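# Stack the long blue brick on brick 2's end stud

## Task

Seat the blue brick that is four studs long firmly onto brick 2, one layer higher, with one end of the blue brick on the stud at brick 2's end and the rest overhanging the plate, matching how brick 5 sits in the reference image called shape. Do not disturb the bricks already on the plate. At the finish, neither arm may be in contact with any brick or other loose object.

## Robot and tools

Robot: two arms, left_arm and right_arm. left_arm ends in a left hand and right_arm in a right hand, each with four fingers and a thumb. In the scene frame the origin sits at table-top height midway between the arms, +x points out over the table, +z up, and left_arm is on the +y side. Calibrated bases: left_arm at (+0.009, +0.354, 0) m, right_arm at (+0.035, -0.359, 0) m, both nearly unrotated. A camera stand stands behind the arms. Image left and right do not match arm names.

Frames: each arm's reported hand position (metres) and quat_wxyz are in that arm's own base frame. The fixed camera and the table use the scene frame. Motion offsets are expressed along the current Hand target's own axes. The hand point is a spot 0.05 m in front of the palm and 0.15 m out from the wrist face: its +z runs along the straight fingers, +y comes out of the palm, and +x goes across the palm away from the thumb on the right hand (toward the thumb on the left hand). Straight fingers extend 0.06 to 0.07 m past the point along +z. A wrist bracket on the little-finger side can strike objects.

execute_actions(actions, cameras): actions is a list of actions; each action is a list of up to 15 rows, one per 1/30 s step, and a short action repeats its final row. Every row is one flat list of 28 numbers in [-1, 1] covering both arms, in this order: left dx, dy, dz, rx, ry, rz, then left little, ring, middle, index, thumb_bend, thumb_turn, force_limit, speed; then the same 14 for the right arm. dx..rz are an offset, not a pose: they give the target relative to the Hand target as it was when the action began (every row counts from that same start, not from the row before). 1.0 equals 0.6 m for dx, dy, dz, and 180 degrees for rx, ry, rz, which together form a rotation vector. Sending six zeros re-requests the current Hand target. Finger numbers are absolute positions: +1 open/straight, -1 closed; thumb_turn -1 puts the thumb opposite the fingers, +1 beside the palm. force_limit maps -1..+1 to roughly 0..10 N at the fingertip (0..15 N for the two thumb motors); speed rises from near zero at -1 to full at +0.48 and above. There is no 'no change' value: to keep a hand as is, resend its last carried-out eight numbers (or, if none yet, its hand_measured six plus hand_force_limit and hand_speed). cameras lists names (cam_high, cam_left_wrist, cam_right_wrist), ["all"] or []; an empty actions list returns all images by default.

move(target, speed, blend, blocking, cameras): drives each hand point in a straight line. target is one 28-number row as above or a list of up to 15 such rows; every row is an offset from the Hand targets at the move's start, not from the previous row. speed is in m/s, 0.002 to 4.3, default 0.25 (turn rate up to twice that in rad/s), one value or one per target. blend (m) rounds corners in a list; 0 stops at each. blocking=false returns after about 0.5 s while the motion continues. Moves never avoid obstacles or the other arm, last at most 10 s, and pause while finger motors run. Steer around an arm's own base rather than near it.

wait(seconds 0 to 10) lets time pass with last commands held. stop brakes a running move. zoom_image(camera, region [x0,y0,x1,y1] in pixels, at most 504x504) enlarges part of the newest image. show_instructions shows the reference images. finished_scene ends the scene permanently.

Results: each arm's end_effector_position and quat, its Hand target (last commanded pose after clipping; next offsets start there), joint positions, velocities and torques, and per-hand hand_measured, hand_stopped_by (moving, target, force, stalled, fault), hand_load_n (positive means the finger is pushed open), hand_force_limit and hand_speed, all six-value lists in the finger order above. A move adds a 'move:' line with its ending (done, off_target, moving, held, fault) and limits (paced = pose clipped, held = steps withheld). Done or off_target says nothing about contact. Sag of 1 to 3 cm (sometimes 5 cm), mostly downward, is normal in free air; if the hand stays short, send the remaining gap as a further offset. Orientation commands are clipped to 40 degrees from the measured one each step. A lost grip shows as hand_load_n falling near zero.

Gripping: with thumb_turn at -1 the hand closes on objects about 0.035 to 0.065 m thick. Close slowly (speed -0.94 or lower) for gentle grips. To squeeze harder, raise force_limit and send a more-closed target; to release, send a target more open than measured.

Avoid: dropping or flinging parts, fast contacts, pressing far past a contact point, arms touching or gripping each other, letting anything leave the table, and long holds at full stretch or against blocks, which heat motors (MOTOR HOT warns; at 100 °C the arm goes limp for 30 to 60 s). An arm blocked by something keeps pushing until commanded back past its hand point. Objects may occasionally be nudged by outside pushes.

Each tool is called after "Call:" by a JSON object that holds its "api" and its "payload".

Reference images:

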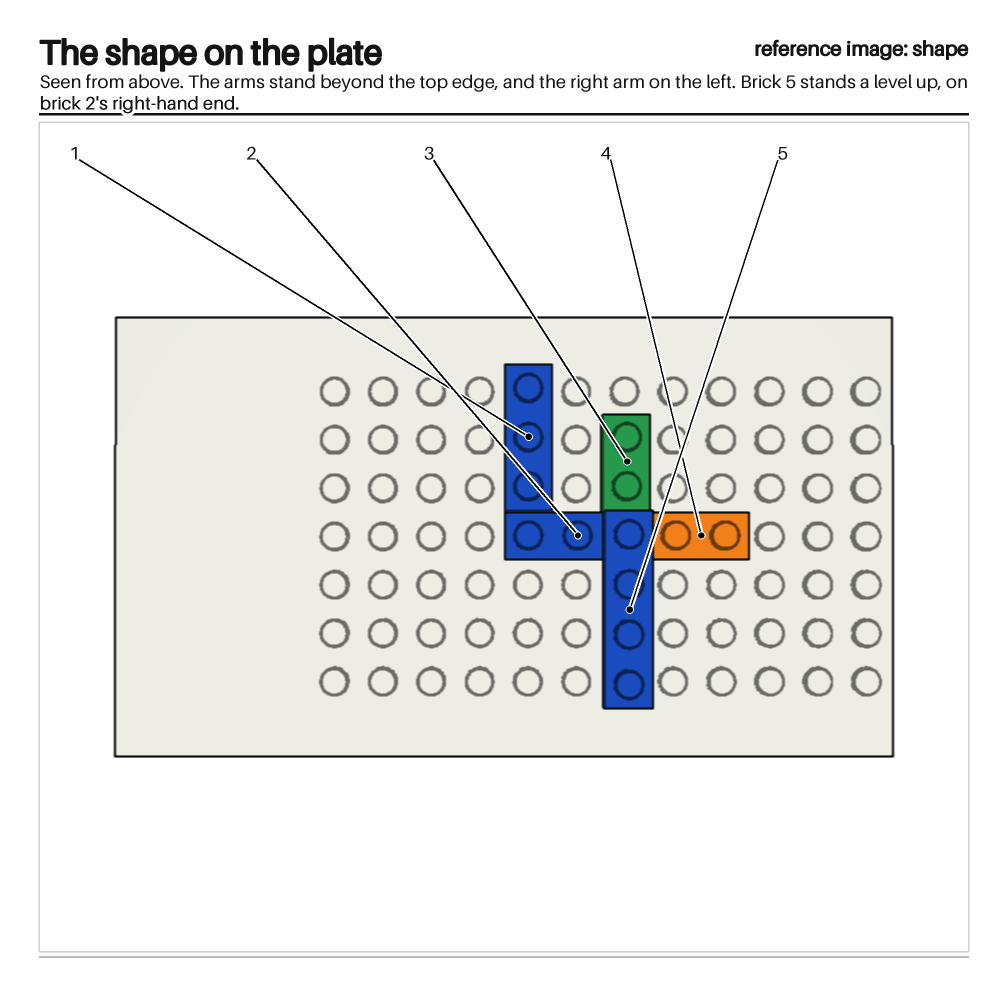

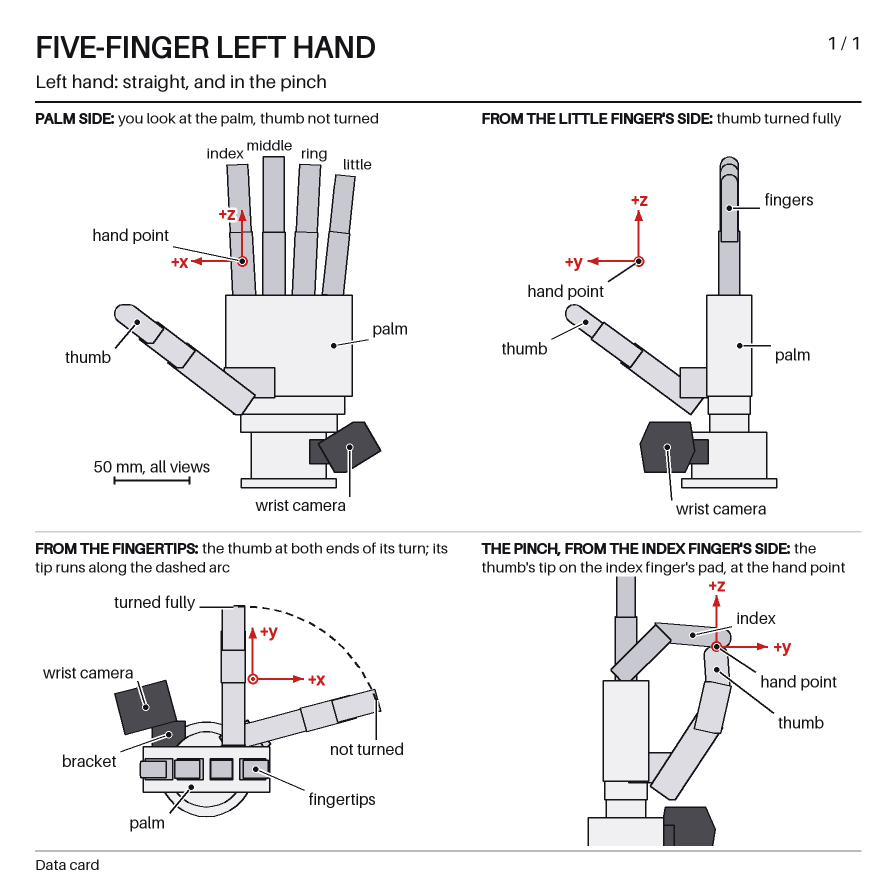

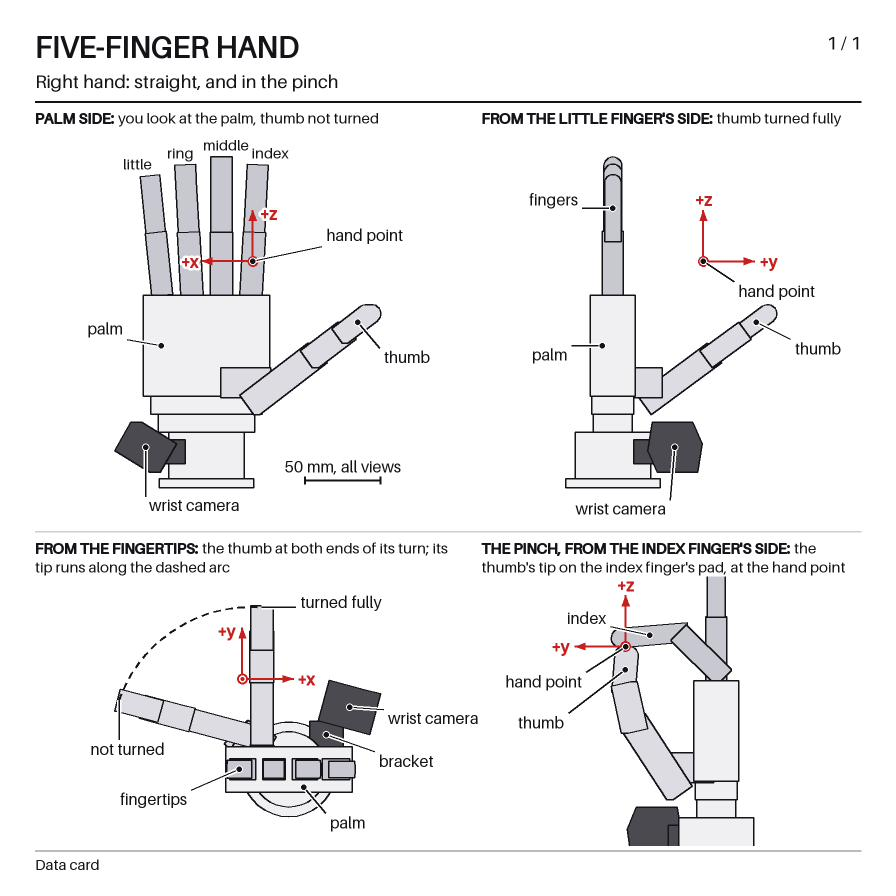

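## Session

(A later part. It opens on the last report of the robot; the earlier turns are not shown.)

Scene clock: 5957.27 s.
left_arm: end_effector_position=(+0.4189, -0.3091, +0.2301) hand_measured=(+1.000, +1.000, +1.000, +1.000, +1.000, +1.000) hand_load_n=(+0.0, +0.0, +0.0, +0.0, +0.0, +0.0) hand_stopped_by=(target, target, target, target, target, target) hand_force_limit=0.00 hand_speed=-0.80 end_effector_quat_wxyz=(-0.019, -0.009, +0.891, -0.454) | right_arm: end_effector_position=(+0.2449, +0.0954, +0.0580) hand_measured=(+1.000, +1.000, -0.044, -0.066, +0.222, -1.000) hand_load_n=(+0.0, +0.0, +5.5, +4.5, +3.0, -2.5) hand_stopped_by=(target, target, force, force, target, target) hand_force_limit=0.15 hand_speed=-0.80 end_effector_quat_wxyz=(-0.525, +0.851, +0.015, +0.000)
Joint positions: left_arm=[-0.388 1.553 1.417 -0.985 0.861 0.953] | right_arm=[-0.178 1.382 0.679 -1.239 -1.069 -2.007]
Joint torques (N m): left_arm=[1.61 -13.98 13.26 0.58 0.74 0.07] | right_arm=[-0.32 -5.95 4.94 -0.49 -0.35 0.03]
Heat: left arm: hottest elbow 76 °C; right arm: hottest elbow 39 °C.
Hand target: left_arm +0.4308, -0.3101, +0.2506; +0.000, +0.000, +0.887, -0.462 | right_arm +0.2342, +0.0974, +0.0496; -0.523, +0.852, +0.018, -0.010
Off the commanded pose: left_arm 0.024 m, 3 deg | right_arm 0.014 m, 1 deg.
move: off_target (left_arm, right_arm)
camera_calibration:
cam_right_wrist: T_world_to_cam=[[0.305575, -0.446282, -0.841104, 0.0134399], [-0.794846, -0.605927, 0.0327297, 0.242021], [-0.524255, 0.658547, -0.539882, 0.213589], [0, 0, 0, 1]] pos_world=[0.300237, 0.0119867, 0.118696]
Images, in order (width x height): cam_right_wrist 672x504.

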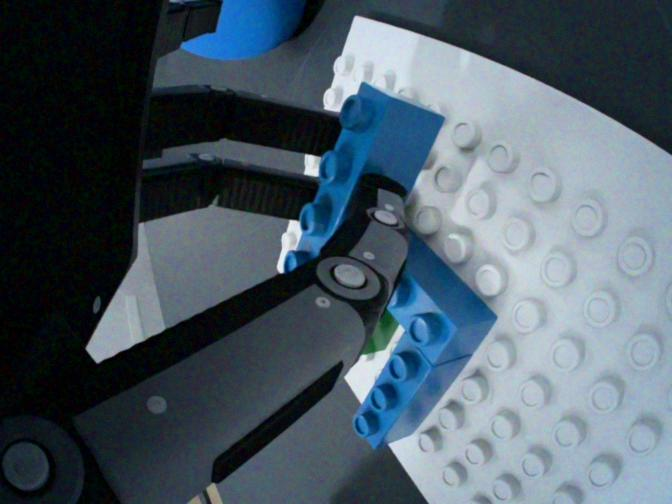

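Call:
{"api": "move", "payload": {"target": [0,0,0,0,0,0,1,1,1,1,1,1,0,-0.8, 0.0156,-0.0292,-0.036,0,0,0,1,1,-0.5,-0.5,0.22,-1,0.15,-0.8], "speed": 0.1, "cameras": []}}

Call:
{"api": "execute_actions", "payload": {"actions": [[[0,0,0,0,0,0,1,1,1,1,1,1,0,-0.8, 0,0,0,0,0,0,1,1,-0.035,-0.5,0.22,-1,0.3,-0.85]]], "cameras": ["cam_right_wrist"]}}

Call:
{"api": "zoom_image", "payload": {"camera": "cam_right_wrist", "region": [270, 60, 510, 300]}}

Scene clock: 5983.83 s.
left_arm: end_effector_position=(+0.4189, -0.3091, +0.2301) hand_measured=(+1.000, +1.000, +1.000, +1.000, +1.000, +1.000) hand_load_n=(+0.0, +0.0, +0.0, +0.0, +0.0, -0.5) hand_stopped_by=(target, target, target, target, target, target) hand_force_limit=0.00 hand_speed=-0.80 end_effector_quat_wxyz=(-0.019, -0.009, +0.891, -0.454) | right_arm: end_effector_position=(+0.2291, +0.0925, +0.0658) hand_measured=(+1.000, +1.000, -0.044, -0.066, +0.222, -1.000) hand_load_n=(+0.0, +0.0, +5.0, +5.0, +4.0, -1.0) hand_stopped_by=(target, target, force, force, target, target) hand_force_limit=0.15 hand_speed=-0.80 end_effector_quat_wxyz=(-0.527, +0.850, +0.011, -0.027)
Joint positions: left_arm=[-0.388 1.553 1.417 -0.985 0.861 0.953] | right_arm=[-0.191 1.381 0.686 -1.347 -1.049 -2.064]
Joint velocities: left_arm=[0.005 0.005 -0.002 -0.002 -0.022 -0.154] | right_arm=[within noise]
Joint torques (N m): left_arm=[1.79 -13.8 13.2 0.65 0.74 0.07] | right_arm=[-1.67 -6.42 10.14 -1.51 -0.6 0.07]
Heat: left arm: hottest elbow 76 °C; right arm: hottest elbow 39 °C.
Hand target: left_arm +0.4308, -0.3101, +0.2506; +0.000, +0.000, +0.887, -0.462 | right_arm +0.2439, +0.0865, +0.0749; -0.523, +0.852, +0.018, -0.010
Off the commanded pose: left_arm 0.024 m, 3 deg | right_arm 0.019 m, 2 deg.
move: off_target (left_arm, right_arm)
No camera images: "cameras" was empty.

Scene clock: 5984.53 s.
left_arm: end_effector_position=(+0.4189, -0.3091, +0.2301) hand_measured=(+1.000, +1.000, +1.000, +1.000, +1.000, +1.000) hand_load_n=(+0.0, +0.0, +0.0, -0.5, +0.0, +0.0) hand_stopped_by=(target, target, target, target, target, target) hand_force_limit=0.00 hand_speed=-0.80 end_effector_quat_wxyz=(-0.019, -0.009, +0.891, -0.454) | right_arm: end_effector_position=(+0.2291, +0.0925, +0.0658) hand_measured=(+1.000, +1.000, -0.034, -0.066, +0.222, -1.000) hand_load_n=(+0.0, +0.0, +1.0, +5.5, +3.0, -2.0) hand_stopped_by=(target, target, target, force, target, target) hand_force_limit=0.30 hand_speed=-0.85 end_effector_quat_wxyz=(-0.527, +0.850, +0.011, -0.027)
Joint positions: left_arm=[-0.388 1.553 1.417 -0.985 0.861 0.953] | right_arm=[-0.191 1.381 0.686 -1.348 -1.049 -2.065]
Joint torques (N m): left_arm=[1.67 -13.98 13.23 0.61 0.75 0.07] | right_arm=[-1.61 -6.89 10.21 -1.55 -0.62 0.06]
Heat: left arm: hottest elbow 76 °C; right arm: hottest elbow 39 °C.
Hand target: left_arm +0.4308, -0.3101, +0.2506; +0.000, +0.000, +0.887, -0.462 | right_arm +0.2439, +0.0865, +0.0750; -0.523, +0.852, +0.018, -0.010
Off the commanded pose: left_arm 0.024 m, 3 deg | right_arm 0.018 m, 2 deg.
camera_calibration:
cam_right_wrist: T_world_to_cam=[[0.272057, -0.437935, -0.856853, 0.031445], [-0.779337, -0.622596, 0.0707619, 0.222891], [-0.564463, 0.648526, -0.510681, 0.219713], [0, 0, 0, 1]] pos_world=[0.289172, 0.0100518, 0.123375]
Images, in order (width x height): cam_right_wrist 672x504.

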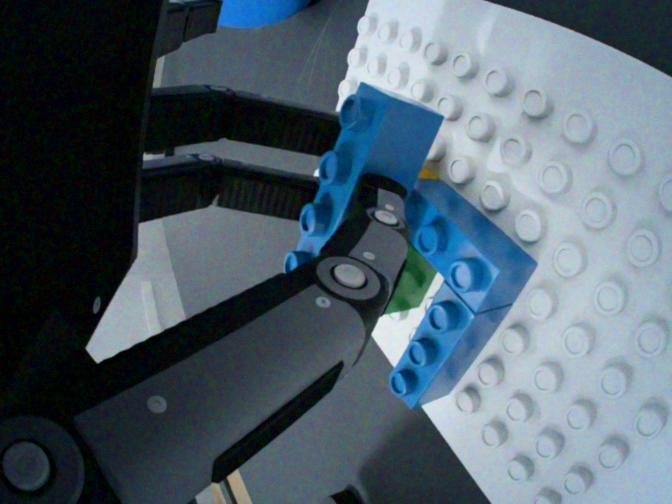

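Scaled by 2.100 from the camera's 672x504 image, which has a finer 960x720 frame.

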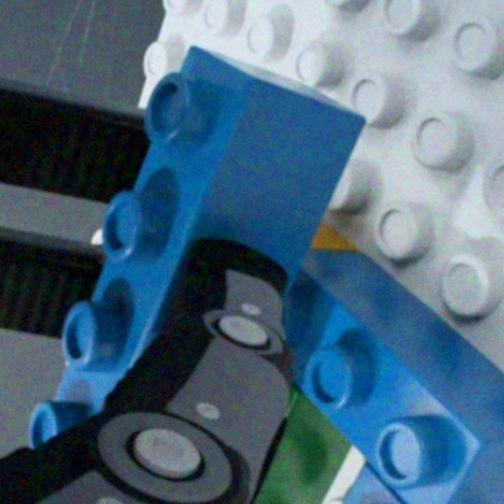

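Call:
{"api": "execute_actions", "payload": {"actions": [[[0,0,0,0,0,0,1,1,1,1,1,1,0,-0.8, 0,0,0,0,0,0,1,1,-0.025,-0.11,0.22,-1,0.4,-0.88]],[[0,0,0,0,0,0,1,1,1,1,1,1,0,-0.8, 0,0,0,0,0,0,1,1,-0.025,-0.11,0.22,-1,0.4,-0.88]]], "cameras": ["cam_right_wrist"]}}

Call:
{"api": "zoom_image", "payload": {"camera": "cam_right_wrist", "region": [270, 60, 510, 300]}}

Scene clock: 5992.20 s.
left_arm: end_effector_position=(+0.4189, -0.3091, +0.2301) hand_measured=(+1.000, +1.000, +1.000, +1.000, +1.000, +1.000) hand_load_n=(+0.0, +0.0, +0.0, +0.0, +0.0, +0.0) hand_stopped_by=(target, target, target, target, target, target) hand_force_limit=0.00 hand_speed=-0.80 end_effector_quat_wxyz=(-0.019, -0.009, +0.891, -0.454) | right_arm: end_effector_position=(+0.2291, +0.0925, +0.0658) hand_measured=(+1.000, +1.000, -0.024, -0.074, +0.222, -1.000) hand_load_n=(+0.0, +0.0, +0.0, +7.5, +4.0, -3.5) hand_stopped_by=(target, target, target, force, target, target) hand_force_limit=0.40 hand_speed=-0.88 end_effector_quat_wxyz=(-0.527, +0.850, +0.011, -0.027)
Joint positions: left_arm=[-0.388 1.553 1.417 -0.985 0.861 0.953] | right_arm=[-0.191 1.381 0.686 -1.348 -1.049 -2.065]
Joint torques (N m): left_arm=[1.61 -13.92 13.23 0.64 0.75 0.06] | right_arm=[-1.49 -6.53 10.18 -1.5 -0.61 0.04]
Heat: left arm: hottest elbow 76 °C; right arm: hottest elbow 39 °C.
Hand target: left_arm +0.4308, -0.3101, +0.2506; +0.000, +0.000, +0.887, -0.462 | right_arm +0.2439, +0.0865, +0.0750; -0.523, +0.852, +0.018, -0.010
Off the commanded pose: left_arm 0.024 m, 3 deg | right_arm 0.018 m, 2 deg.
camera_calibration:
cam_right_wrist: T_world_to_cam=[[0.272057, -0.437935, -0.856853, 0.031445], [-0.779337, -0.622596, 0.0707619, 0.222891], [-0.564463, 0.648526, -0.510681, 0.219713], [0, 0, 0, 1]] pos_world=[0.289172, 0.0100518, 0.123375]
Images, in order (width x height): cam_right_wrist 672x504.

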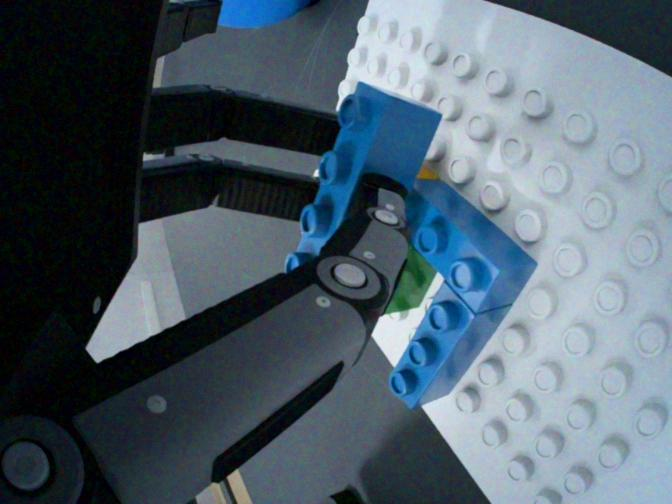

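Scaled by 2.100 from the camera's 672x504 image, which has a finer 960x720 frame.

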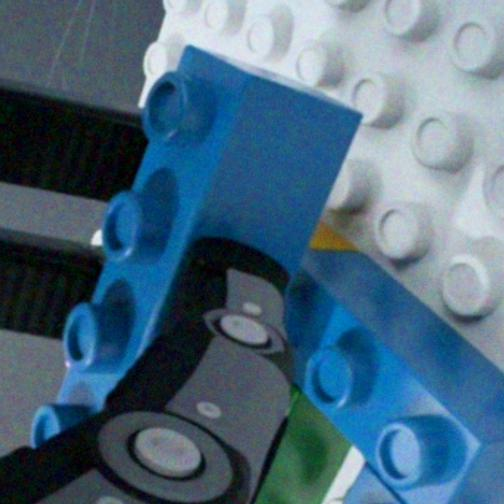

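Call:
{"api": "execute_actions", "payload": {"actions": [[[0,0,0,0,0,0,1,1,1,1,1,1,0,-0.8, 0,0,0,0,0,0,1,1,0.0,-0.15,0.22,-1,0.6,-0.88]],[[0,0,0,0,0,0,1,1,1,1,1,1,0,-0.8, 0,0,0,0,0,0,1,1,0.0,-0.15,0.22,-1,0.6,-0.88]]], "cameras": ["cam_right_wrist"]}}

Call:
{"api": "zoom_image", "payload": {"camera": "cam_right_wrist", "region": [270, 60, 510, 300]}}

Scene clock: 6003.00 s.
left_arm: end_effector_position=(+0.4189, -0.3091, +0.2301) hand_measured=(+1.000, +1.000, +1.000, +1.000, +1.000, +1.000) hand_load_n=(+0.0, +0.0, +0.0, +0.0, +0.0, +0.0) hand_stopped_by=(target, target, target, target, target, target) hand_force_limit=0.00 hand_speed=-0.80 end_effector_quat_wxyz=(-0.019, -0.009, +0.891, -0.454) | right_arm: end_effector_position=(+0.2291, +0.0925, +0.0658) hand_measured=(+1.000, +1.000, +0.000, -0.080, +0.222, -1.000) hand_load_n=(+0.0, +0.0, +0.0, +10.5, +5.0, -4.5) hand_stopped_by=(target, target, target, force, target, target) hand_force_limit=0.60 hand_speed=-0.88 end_effector_quat_wxyz=(-0.527, +0.850, +0.011, -0.027)
Joint positions: left_arm=[-0.388 1.553 1.417 -0.985 0.861 0.953] | right_arm=[-0.191 1.381 0.686 -1.348 -1.049 -2.065]
Joint torques (N m): left_arm=[1.61 -13.8 13.23 0.58 0.74 0.06] | right_arm=[-1.61 -6.95 10.15 -1.54 -0.6 0.05]
Heat: left arm: hottest elbow 76 °C; right arm: hottest elbow 40 °C.
Hand target: left_arm +0.4308, -0.3101, +0.2506; +0.000, +0.000, +0.887, -0.462 | right_arm +0.2439, +0.0865, +0.0750; -0.523, +0.852, +0.018, -0.010
Off the commanded pose: left_arm 0.024 m, 3 deg | right_arm 0.018 m, 2 deg.
camera_calibration:
cam_right_wrist: T_world_to_cam=[[0.272057, -0.437935, -0.856853, 0.031445], [-0.779337, -0.622596, 0.0707619, 0.222891], [-0.564463, 0.648526, -0.510681, 0.219713], [0, 0, 0, 1]] pos_world=[0.289172, 0.0100518, 0.123375]
Images, in order (width x height): cam_right_wrist 672x504.

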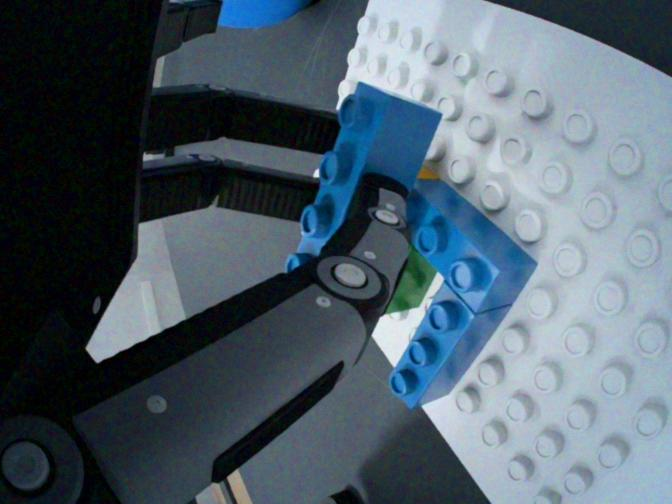

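Scaled by 2.100 from the camera's 672x504 image, which has a finer 960x720 frame.

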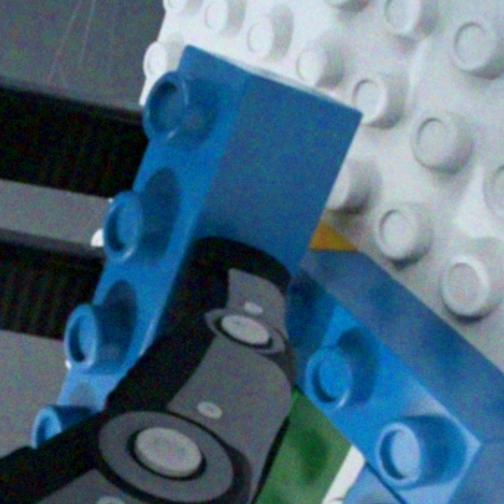

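Call:
{"api": "execute_actions", "payload": {"actions": [[[0,0,0,0,0,0,1,1,1,1,1,1,0,-0.8, 0,0,0,0,0,0,1,1,-0.1,-0.15,0.22,-1,-0.45,-0.92]],[[0,0,0,0,0,0,1,1,1,1,1,1,0,-0.8, 0,0,0,0,0,0,1,1,-0.1,-0.15,0.22,-1,-0.45,-0.92]]], "cameras": ["cam_right_wrist"]}}

Call:
{"api": "zoom_image", "payload": {"camera": "cam_right_wrist", "region": [270, 60, 510, 300]}}

Scene clock: 6023.37 s.
left_arm: end_effector_position=(+0.4189, -0.3091, +0.2301) hand_measured=(+1.000, +1.000, +1.000, +1.000, +1.000, +1.000) hand_load_n=(+0.0, +0.0, +0.0, +0.0, +0.0, -0.5) hand_stopped_by=(target, target, target, target, target, target) hand_force_limit=0.00 hand_speed=-0.80 end_effector_quat_wxyz=(-0.019, -0.009, +0.891, -0.454) | right_arm: end_effector_position=(+0.2291, +0.0925, +0.0658) hand_measured=(+1.000, +1.000, -0.036, -0.080, +0.222, -1.000) hand_load_n=(+0.0, +0.0, +2.5, +10.5, +5.5, -3.5) hand_stopped_by=(target, target, force, force, target, target) hand_force_limit=-0.45 hand_speed=-0.92 end_effector_quat_wxyz=(-0.527, +0.850, +0.011, -0.027)
Joint positions: left_arm=[-0.388 1.553 1.417 -0.985 0.861 0.953] | right_arm=[-0.191 1.381 0.686 -1.348 -1.049 -2.065]
Joint torques (N m): left_arm=[1.55 -13.92 13.19 0.61 0.74 0.06] | right_arm=[-1.38 -6.71 10.18 -1.5 -0.6 0.07]
Heat: left arm: hottest elbow 76 °C; right arm: hottest elbow 41 °C.
Hand target: left_arm +0.4308, -0.3101, +0.2506; +0.000, +0.000, +0.887, -0.462 | right_arm +0.2439, +0.0865, +0.0750; -0.523, +0.852, +0.018, -0.010
Off the commanded pose: left_arm 0.024 m, 3 deg | right_arm 0.018 m, 2 deg.
camera_calibration:
cam_right_wrist: T_world_to_cam=[[0.272057, -0.437935, -0.856853, 0.031445], [-0.779337, -0.622596, 0.0707619, 0.222891], [-0.564463, 0.648526, -0.510681, 0.219713], [0, 0, 0, 1]] pos_world=[0.289172, 0.0100518, 0.123375]
Images, in order (width x height): cam_right_wrist 672x504.

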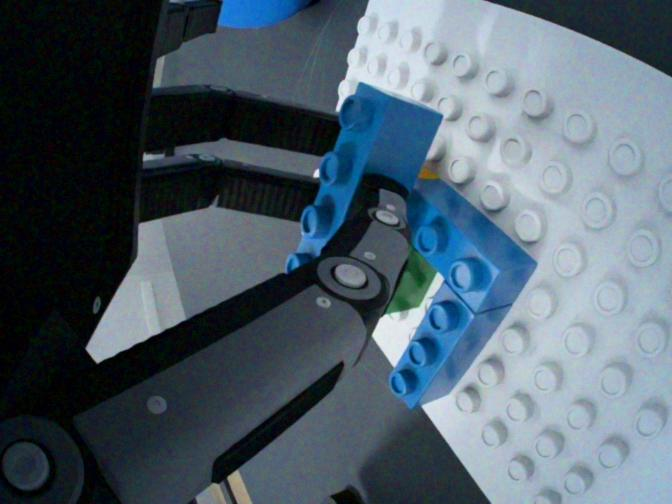

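Scaled by 2.100 from the camera's 672x504 image, which has a finer 960x720 frame.

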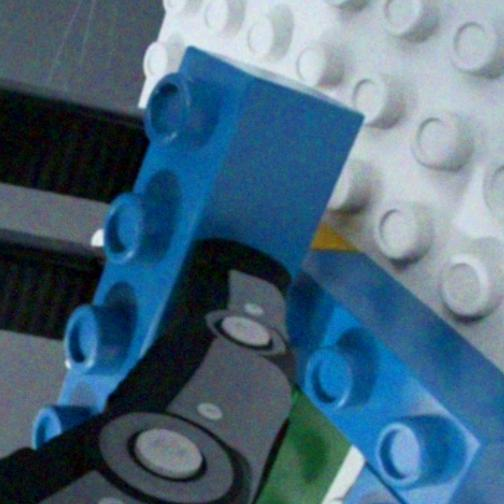

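Call:
{"api": "move", "payload": {"target": [0,0,0,0,0,0,1,1,1,1,1,1,0,-0.8, -0.0023,0.0191,0.0341,0,0,0,1,1,-0.1,-0.15,0.22,-1,-0.45,-0.92], "speed": 0.1, "cameras": ["cam_right_wrist","cam_left_wrist"]}}

Call:
{"api": "zoom_image", "payload": {"camera": "cam_right_wrist", "region": [280, 75, 400, 195]}}

Call:
{"api": "zoom_image", "payload": {"camera": "cam_right_wrist", "region": [270, 180, 480, 390]}}

Scene clock: 6041.70 s.
left_arm: end_effector_position=(+0.4189, -0.3091, +0.2301) hand_measured=(+1.000, +1.000, +1.000, +1.000, +1.000, +1.000) hand_load_n=(+0.0, +0.0, +0.0, +0.0, +0.0, +0.0) hand_stopped_by=(target, target, target, target, target, target) hand_force_limit=0.00 hand_speed=-0.80 end_effector_quat_wxyz=(-0.019, -0.009, +0.891, -0.454) | right_arm: end_effector_position=(+0.2455, +0.0959, +0.0591) hand_measured=(+1.000, +1.000, -0.036, -0.080, +0.222, -1.000) hand_load_n=(+0.0, +0.0, +2.5, +10.5, +6.0, -3.5) hand_stopped_by=(target, target, force, force, target, target) hand_force_limit=-0.45 hand_speed=-0.92 end_effector_quat_wxyz=(-0.522, +0.853, +0.019, -0.004)
Joint positions: left_arm=[-0.388 1.553 1.417 -0.985 0.861 0.953] | right_arm=[-0.17 1.381 0.686 -1.244 -1.06 -2.002]
Joint torques (N m): left_arm=[1.44 -13.8 13.27 0.57 0.75 0.06] | right_arm=[-0.03 -5.71 6.37 -0.39 -0.92 0.17]
Heat: left arm: hottest elbow 76 °C; right arm: hottest elbow 41 °C.
Hand target: left_arm +0.4308, -0.3101, +0.2506; +0.000, +0.000, +0.887, -0.462 | right_arm +0.2420, +0.0994, +0.0555; -0.523, +0.852, +0.018, -0.010
Off the commanded pose: left_arm 0.024 m, 3 deg | right_arm 0.006 m, 1 deg.
move: off_target (left_arm)
camera_calibration:
cam_left_wrist: T_world_to_cam=[[-0.254805, -0.543548, 0.799769, -0.248628], [-0.800058, 0.583033, 0.14135, 0.479178], [-0.543122, -0.603845, -0.583429, 0.293783], [0, 0, 0, 1]] pos_world=[0.479579, -0.237118, 0.302515]
cam_right_wrist: T_world_to_cam=[[0.307973, -0.450804, -0.837812, 0.0140243], [-0.789106, -0.612969, 0.0397528, 0.241584], [-0.531473, 0.64888, -0.54451, 0.217195], [0, 0, 0, 1]] pos_world=[0.30175, 0.0134723, 0.120411]
Images, in order (width x height): cam_left_wrist 672x504, cam_right_wrist 672x504.

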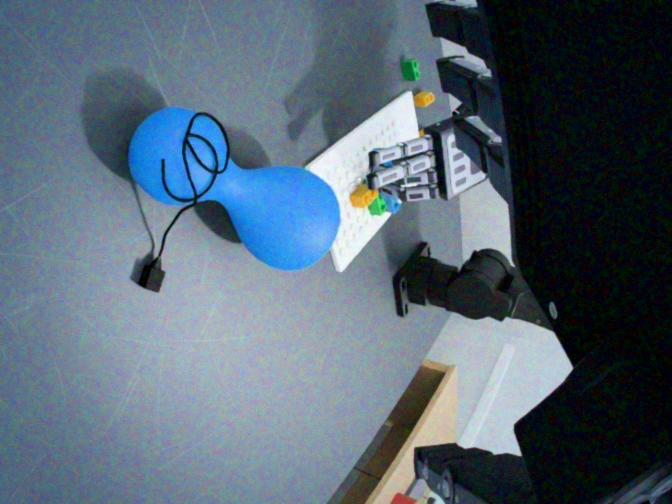

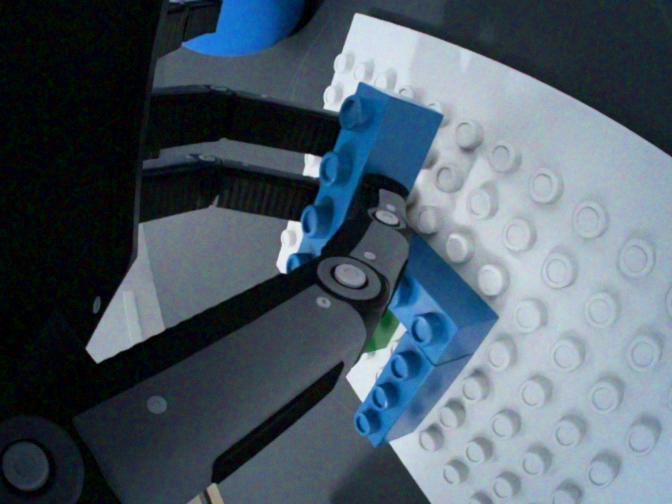

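Scaled by 4.200 from the camera's 672x504 image, which has a finer 960x720 frame.

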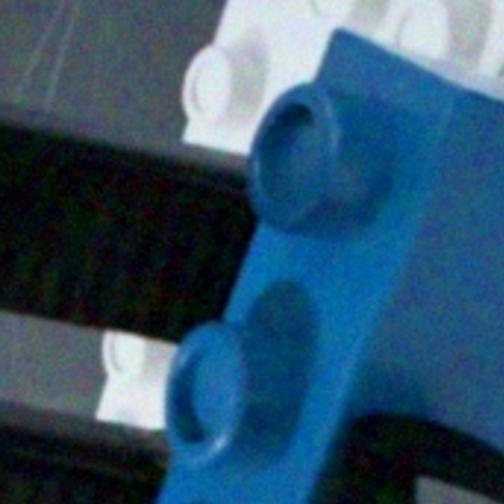

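Scaled by 2.400 from the camera's 672x504 image, which has a finer 960x720 frame.

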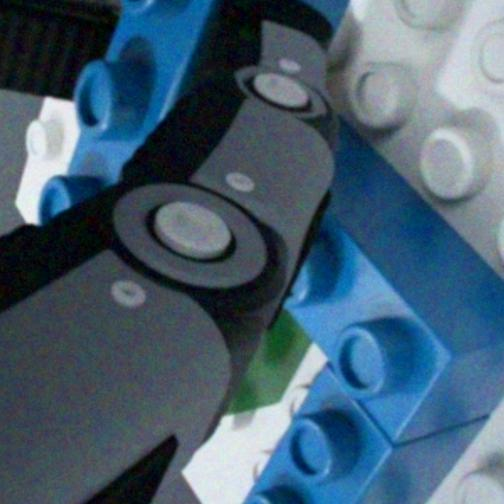

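Call:
{"api": "move", "payload": {"target": [0,0,0,0,0,0,1,1,1,1,1,1,0,-0.8, -0.003,0.0165,0.006,0,0,0,1,1,-0.1,-0.15,0.22,-1,-0.45,-0.92], "speed": 0.04, "cameras": ["cam_right_wrist"]}}

Call:
{"api": "zoom_image", "payload": {"camera": "cam_right_wrist", "region": [270, 60, 510, 300]}}

Scene clock: 6063.27 s.
left_arm: end_effector_position=(+0.4189, -0.3091, +0.2301) hand_measured=(+1.000, +1.000, +1.000, +1.000, +1.000, +1.000) hand_load_n=(+0.0, +0.0, +0.0, +0.0, +0.0, +0.0) hand_stopped_by=(target, target, target, target, target, target) hand_force_limit=0.00 hand_speed=-0.80 end_effector_quat_wxyz=(-0.019, -0.009, +0.891, -0.454) | right_arm: end_effector_position=(+0.2472, +0.0969, +0.0553) hand_measured=(+1.000, +1.000, -0.036, -0.080, +0.222, -1.000) hand_load_n=(-0.5, +0.0, +1.5, +8.5, +4.5, -2.0) hand_stopped_by=(target, target, force, force, target, target) hand_force_limit=-0.45 hand_speed=-0.92 end_effector_quat_wxyz=(-0.524, +0.851, +0.020, +0.002)
Joint positions: left_arm=[-0.388 1.553 1.417 -0.985 0.861 0.953] | right_arm=[-0.17 1.387 0.678 -1.22 -1.069 -2.002]
Joint torques (N m): left_arm=[1.85 -13.92 13.26 0.57 0.74 0.07] | right_arm=[-0.26 -4.54 5.72 -0.28 -0.46 0.1]
Heat: left arm: hottest elbow 76 °C; right arm: hottest elbow 40 °C.
Hand target: left_arm +0.4308, -0.3101, +0.2506; +0.000, +0.000, +0.887, -0.462 | right_arm +0.2403, +0.0981, +0.0450; -0.523, +0.852, +0.018, -0.010
Off the commanded pose: left_arm 0.024 m, 3 deg | right_arm 0.012 m, 1 deg.
move: off_target (left_arm, right_arm)
camera_calibration:
cam_right_wrist: T_world_to_cam=[[0.315801, -0.446943, -0.836966, 0.00847959], [-0.791528, -0.61052, 0.0273637, 0.244731], [-0.523214, 0.65384, -0.546571, 0.212935], [0, 0, 0, 1]] pos_world=[0.302444, 0.0139772, 0.116785]
Images, in order (width x height): cam_right_wrist 672x504.

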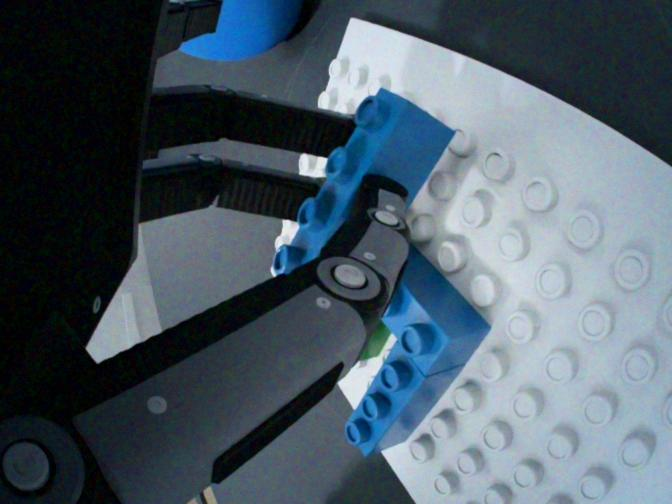

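Scaled by 2.100 from the camera's 672x504 image, which has a finer 960x720 frame.

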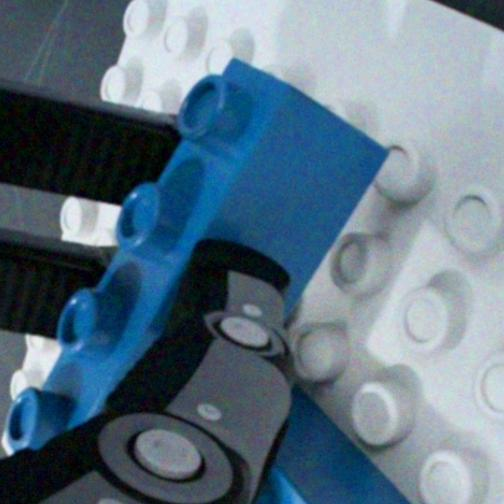

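Call:
{"api": "move", "payload": {"target": [[0,0,0,0,0,0,1,1,1,1,1,1,0,-0.8, 0,-0.0817,-0.0416,0,0,0,1,1,-0.1,-0.15,0.22,-1,-0.45,-0.92],[0,0,0,0,0,0,1,1,1,1,1,1,0,-0.8, 0.183,-0.0648,-0.0379,0,0,0,1,1,-0.1,-0.15,0.22,-1,-0.45,-0.92],[0,0,0,0,0,0,1,1,1,1,1,1,0,-0.8, 0.183,0.018,0.003,0,0,0,1,1,-0.1,-0.15,0.22,-1,-0.45,-0.92]], "speed": [0.1,0.2,0.1], "cameras": ["cam_right_wrist","cam_left_wrist"]}}

Call:
{"api": "zoom_image", "payload": {"camera": "cam_left_wrist", "region": [290, 60, 440, 210]}}

Scene clock: 6095.77 s.
left_arm: end_effector_position=(+0.4189, -0.3091, +0.2301) hand_measured=(+1.000, +1.000, +1.000, +1.000, +1.000, +1.000) hand_load_n=(+0.0, +0.0, +0.0, +0.0, +0.0, +0.0) hand_stopped_by=(target, target, target, target, target, target) hand_force_limit=0.00 hand_speed=-0.80 end_effector_quat_wxyz=(-0.019, -0.009, +0.891, -0.454) | right_arm: end_effector_position=(+0.3532, +0.0955, +0.0417) hand_measured=(+1.000, +1.000, -0.036, -0.080, +0.222, -1.000) hand_load_n=(+0.0, +0.0, +1.5, +8.5, +5.0, -2.0) hand_stopped_by=(target, target, force, force, target, target) hand_force_limit=-0.45 hand_speed=-0.92 end_effector_quat_wxyz=(-0.522, +0.853, +0.021, -0.001)
Joint positions: left_arm=[-0.388 1.553 1.417 -0.985 0.861 0.953] | right_arm=[-0.125 1.65 0.945 -1.152 -1.076 -1.916]
Joint torques (N m): left_arm=[1.67 -13.74 13.2 0.61 0.75 0.08] | right_arm=[-0.09 -9.05 6.82 -0.25 -0.88 0.2]
Heat: left arm: hottest elbow 76 °C; right arm: hottest elbow 40 °C.
Hand target: left_arm +0.4308, -0.3101, +0.2506; +0.000, +0.000, +0.887, -0.462 | right_arm +0.3502, +0.0994, +0.0348; -0.523, +0.852, +0.018, -0.010
Off the commanded pose: left_arm 0.024 m, 3 deg | right_arm 0.008 m, 1 deg.
move: off_target (left_arm)
camera_calibration:
cam_left_wrist: T_world_to_cam=[[-0.254805, -0.543548, 0.799769, -0.248628], [-0.800058, 0.583033, 0.14135, 0.479178], [-0.543122, -0.603845, -0.583429, 0.293783], [0, 0, 0, 1]] pos_world=[0.479579, -0.237118, 0.302515]
cam_right_wrist: T_world_to_cam=[[0.313834, -0.450024, -0.836055, -0.0360828], [-0.788995, -0.613457, 0.0340371, 0.327302], [-0.528201, 0.64896, -0.54759, 0.264078], [0, 0, 0, 1]] pos_world=[0.40905, 0.0131712, 0.103299]
Images, in order (width x height): cam_left_wrist 672x504, cam_right_wrist 672x504.

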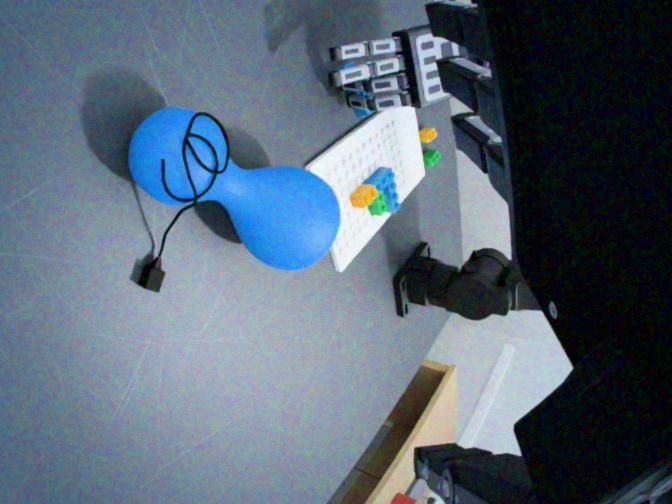

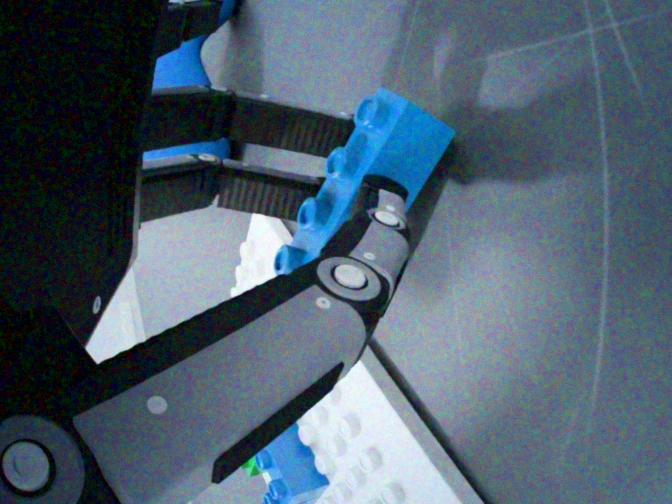

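Scaled by 3.360 from the camera's 672x504 image, which has a finer 960x720 frame.

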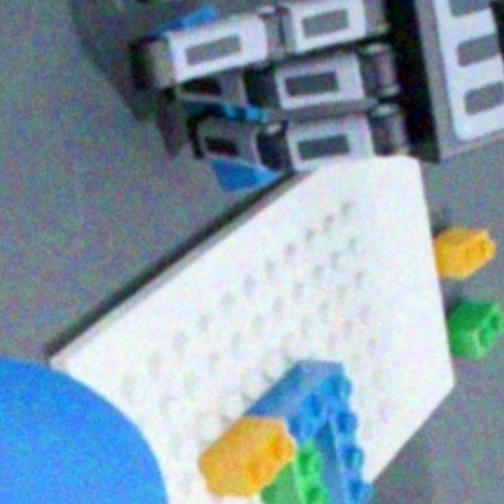

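Call:
{"api": "move", "payload": {"target": [0,0,0,0,0,0,1,1,1,1,1,1,0,-0.8, 0.0,0.0171,0.0087,0,0,0,1,1,-0.1,-0.15,0.22,-1,-0.45,-0.92], "speed": 0.06, "cameras": ["cam_right_wrist"]}}

Scene clock: 6103.27 s.
left_arm: end_effector_position=(+0.4189, -0.3091, +0.2301) hand_measured=(+1.000, +1.000, +1.000, +1.000, +1.000, +1.000) hand_load_n=(+0.0, +0.0, +0.0, -0.5, +0.0, -0.5) hand_stopped_by=(target, target, target, target, target, target) hand_force_limit=0.00 hand_speed=-0.80 end_effector_quat_wxyz=(-0.019, -0.009, +0.891, -0.454) | right_arm: end_effector_position=(+0.3561, +0.0954, +0.0353) hand_measured=(+1.000, +1.000, -0.036, -0.080, +0.222, -1.000) hand_load_n=(+0.0, +0.0, +1.5, +9.0, +5.0, -1.0) hand_stopped_by=(target, target, force, force, target, target) hand_force_limit=-0.45 hand_speed=-0.92 end_effector_quat_wxyz=(-0.522, +0.853, +0.024, +0.004)
Joint positions: left_arm=[-0.388 1.553 1.417 -0.985 0.861 0.953] | right_arm=[-0.125 1.661 0.94 -1.123 -1.078 -1.915]
Joint torques (N m): left_arm=[1.61 -13.92 13.24 0.59 0.74 0.08] | right_arm=[-0.32 -8.41 6.26 -0.13 -0.8 0.18]
Heat: left arm: hottest elbow 76 °C; right arm: hottest elbow 39 °C.
Hand target: left_arm +0.4308, -0.3101, +0.2506; +0.000, +0.000, +0.887, -0.462 | right_arm +0.3502, +0.0994, +0.0233; -0.523, +0.852, +0.018, -0.010
Off the commanded pose: left_arm 0.024 m, 3 deg | right_arm 0.014 m, 2 deg.
move: off_target (left_arm, right_arm)
camera_calibration:
cam_right_wrist: T_world_to_cam=[[0.323257, -0.450359, -0.832275, -0.0458513], [-0.789792, -0.61287, 0.0248776, 0.330244], [-0.52128, 0.649282, -0.553805, 0.25994], [0, 0, 0, 1]] pos_world=[0.411148, 0.0129724, 0.0975796]
Images, in order (width x height): cam_right_wrist 672x504.

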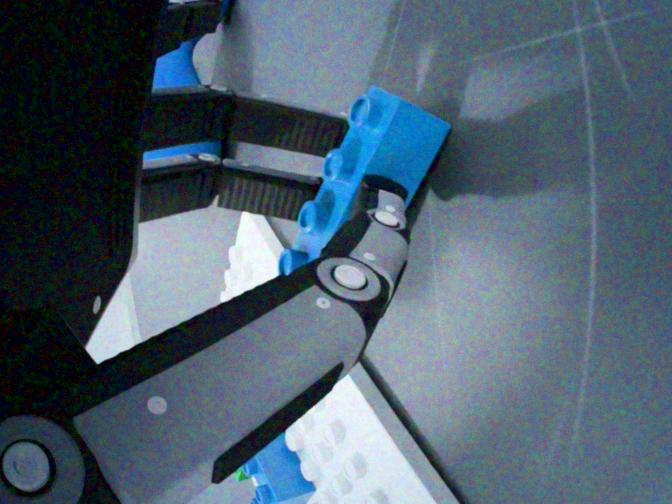

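Call:
{"api": "move", "payload": {"target": [0,0,0,0,0,0,1,1,1,1,1,1,0,-0.8, 0.0,0.0089,0.0045,0,0,0,1,1,-0.1,-0.15,0.22,-1,-0.45,-0.92], "speed": 0.06, "cameras": []}}

Call:
{"api": "execute_actions", "payload": {"actions": [[[0,0,0,0,0,0,1,1,1,1,1,1,0,-0.8, 0,0,0,0,0,0,1,1,0.3,0.3,0.3,-1,-0.4,-0.88]],[[0,0,0,0,0,0,1,1,1,1,1,1,0,-0.8, 0,0,0,0,0,0,1,1,0.3,0.3,0.3,-1,-0.4,-0.88]]], "cameras": ["cam_right_wrist"]}}

Call:
{"api": "zoom_image", "payload": {"camera": "cam_right_wrist", "region": [250, 60, 490, 300]}}

Scene clock: 6111.90 s.
left_arm: end_effector_position=(+0.4189, -0.3091, +0.2301) hand_measured=(+1.000, +1.000, +1.000, +1.000, +1.000, +1.000) hand_load_n=(+0.0, +0.0, +0.0, +0.0, +0.0, -0.5) hand_stopped_by=(target, target, target, target, target, target) hand_force_limit=0.00 hand_speed=-0.80 end_effector_quat_wxyz=(-0.019, -0.009, +0.891, -0.454) | right_arm: end_effector_position=(+0.3563, +0.0957, +0.0309) hand_measured=(+1.000, +1.000, -0.036, -0.080, +0.222, -1.000) hand_load_n=(+0.0, +0.0, +3.0, +9.0, +5.5, +0.5) hand_stopped_by=(target, target, force, force, target, target) hand_force_limit=-0.45 hand_speed=-0.92 end_effector_quat_wxyz=(-0.523, +0.852, +0.023, +0.005)
Joint positions: left_arm=[-0.388 1.553 1.417 -0.985 0.861 0.953] | right_arm=[-0.125 1.67 0.936 -1.11 -1.08 -1.914]
Joint torques (N m): left_arm=[1.61 -13.86 13.27 0.62 0.74 0.06] | right_arm=[-0.21 -8.41 6 -0.06 -0.7 0.18]
Heat: left arm: hottest elbow 76 °C; right arm: hottest elbow 39 °C.
Hand target: left_arm +0.4308, -0.3101, +0.2506; +0.000, +0.000, +0.887, -0.462 | right_arm +0.3501, +0.0994, +0.0173; -0.523, +0.852, +0.018, -0.010
Off the commanded pose: left_arm 0.024 m, 3 deg | right_arm 0.015 m, 2 deg.
move: off_target (left_arm, right_arm)
No camera images: "cameras" was empty.

Scene clock: 6113.30 s.
left_arm: end_effector_position=(+0.4189, -0.3091, +0.2301) hand_measured=(+1.000, +1.000, +1.000, +1.000, +1.000, +1.000) hand_load_n=(+0.0, -0.5, +0.0, +0.0, +0.0, -0.5) hand_stopped_by=(target, target, target, target, target, target) hand_force_limit=0.00 hand_speed=-0.80 end_effector_quat_wxyz=(-0.019, -0.009, +0.891, -0.454) | right_arm: end_effector_position=(+0.3560, +0.0958, +0.0274) hand_measured=(+1.000, +1.000, +0.300, +0.300, +0.300, -1.000) hand_load_n=(+0.0, +0.0, -0.5, +0.0, +0.0, +0.0) hand_stopped_by=(target, target, target, target, target, target) hand_force_limit=-0.40 hand_speed=-0.88 end_effector_quat_wxyz=(-0.523, +0.852, +0.021, +0.002)
Joint positions: left_arm=[-0.388 1.553 1.417 -0.985 0.861 0.953] | right_arm=[-0.125 1.68 0.936 -1.105 -1.081 -1.913]
Joint torques (N m): left_arm=[1.61 -13.74 13.23 0.64 0.74 0.07] | right_arm=[-0.15 -8.82 5.98 -0.12 -0.69 0.16]
Heat: left arm: hottest elbow 76 °C; right arm: hottest elbow 39 °C.
Hand target: left_arm +0.4308, -0.3101, +0.2506; +0.000, +0.000, +0.887, -0.462 | right_arm +0.3503, +0.0994, +0.0173; -0.523, +0.852, +0.018, -0.010
Off the commanded pose: left_arm 0.024 m, 3 deg | right_arm 0.012 m, 1 deg.
camera_calibration:
cam_right_wrist: T_world_to_cam=[[0.317277, -0.448261, -0.835702, -0.0502004], [-0.790604, -0.61169, 0.0279481, 0.33072], [-0.523718, 0.651842, -0.548472, 0.255768], [0, 0, 0, 1]] pos_world=[0.411346, 0.0130748, 0.0890859]
Images, in order (width x height): cam_right_wrist 672x504.

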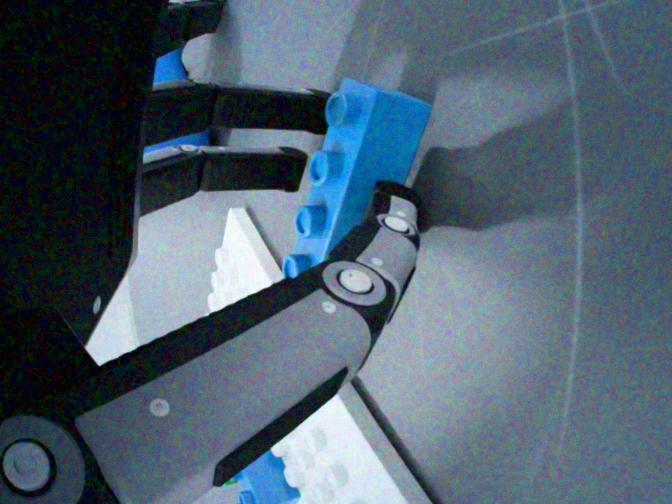

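Scaled by 2.100 from the camera's 672x504 image, which has a finer 960x720 frame.

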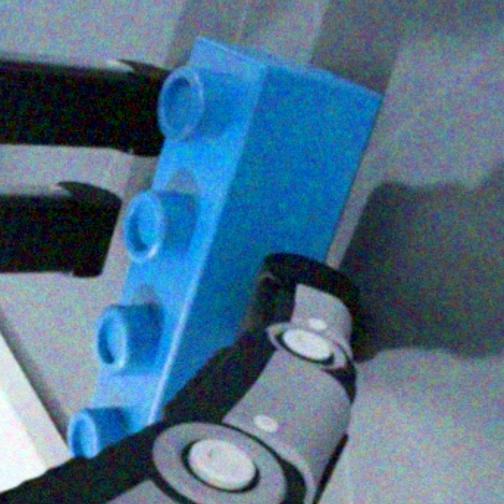

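Call:
{"api": "move", "payload": {"target": [[0,0,0,0,0,0,1,1,1,1,1,1,0,-0.8, -0.0258,-0.068,-0.0417,0,0,0,1,1,0.3,0.3,0.27,-1,0.2,-0.6],[0,0,0,0,0,0,1,1,1,1,1,1,0,-0.8, -0.02,-0.0111,-0.0046,0,0,0,1,1,0.3,0.3,0.27,-1,0.2,-0.6]], "speed": 0.12, "cameras": ["cam_right_wrist"]}}

Call:
{"api": "zoom_image", "payload": {"camera": "cam_right_wrist", "region": [250, 20, 490, 260]}}

Scene clock: 6141.23 s.
left_arm: end_effector_position=(+0.4189, -0.3091, +0.2301) hand_measured=(+1.000, +1.000, +1.000, +1.000, +1.000, +1.000) hand_load_n=(+0.0, +0.0, +0.0, +0.0, +0.0, -0.5) hand_stopped_by=(target, target, target, target, target, target) hand_force_limit=0.00 hand_speed=-0.80 end_effector_quat_wxyz=(-0.019, -0.009, +0.891, -0.454) | right_arm: end_effector_position=(+0.3403, +0.0971, +0.0301) hand_measured=(+1.000, +1.000, +0.300, +0.300, +0.270, -1.000) hand_load_n=(+0.0, -0.5, +0.0, +0.0, +0.0, +0.0) hand_stopped_by=(target, target, target, target, target, target) hand_force_limit=0.20 hand_speed=-0.60 end_effector_quat_wxyz=(-0.523, +0.852, +0.021, -0.003)
Joint positions: left_arm=[-0.388 1.553 1.417 -0.985 0.861 0.953] | right_arm=[-0.125 1.649 0.901 -1.119 -1.076 -1.923]
Joint torques (N m): left_arm=[1.61 -14.04 13.22 0.64 0.76 0.06] | right_arm=[-0.21 -9 6.58 -0.18 -0.85 0.16]
Heat: left arm: hottest elbow 76 °C; right arm: hottest elbow 39 °C.
Hand target: left_arm +0.4308, -0.3101, +0.2506; +0.000, +0.000, +0.887, -0.462 | right_arm +0.3381, +0.0995, +0.0245; -0.523, +0.852, +0.018, -0.010
Off the commanded pose: left_arm 0.024 m, 3 deg | right_arm 0.006 m, 1 deg.
move: off_target (left_arm)
camera_calibration:
cam_right_wrist: T_world_to_cam=[[0.312609, -0.447738, -0.837739, -0.0407709], [-0.786715, -0.616278, 0.0358061, 0.317943], [-0.532311, 0.647868, -0.544896, 0.251318], [0, 0, 0, 1]] pos_world=[0.396655, 0.0148653, 0.0914024]
Images, in order (width x height): cam_right_wrist 672x504.

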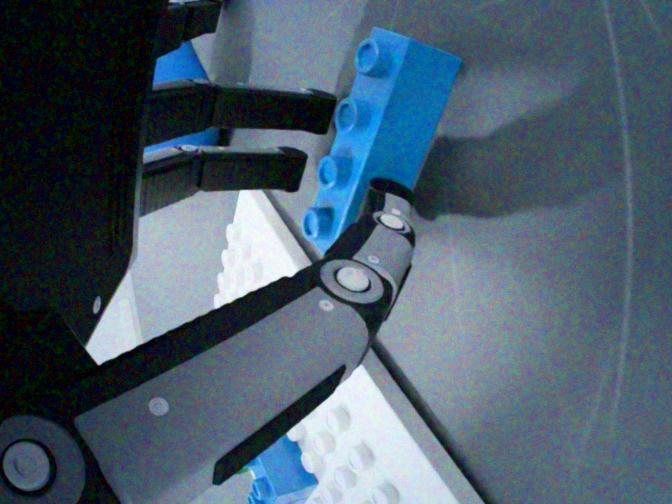

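Scaled by 2.100 from the camera's 672x504 image, which has a finer 960x720 frame.

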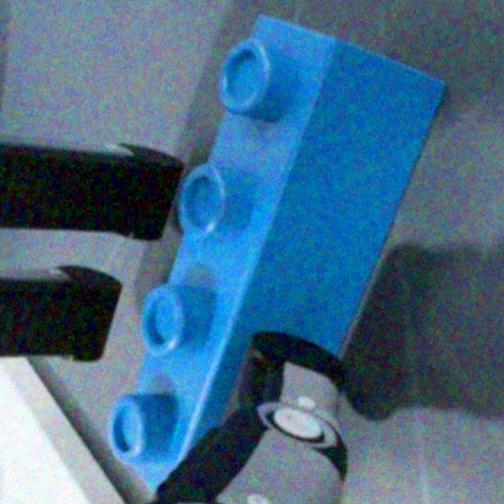

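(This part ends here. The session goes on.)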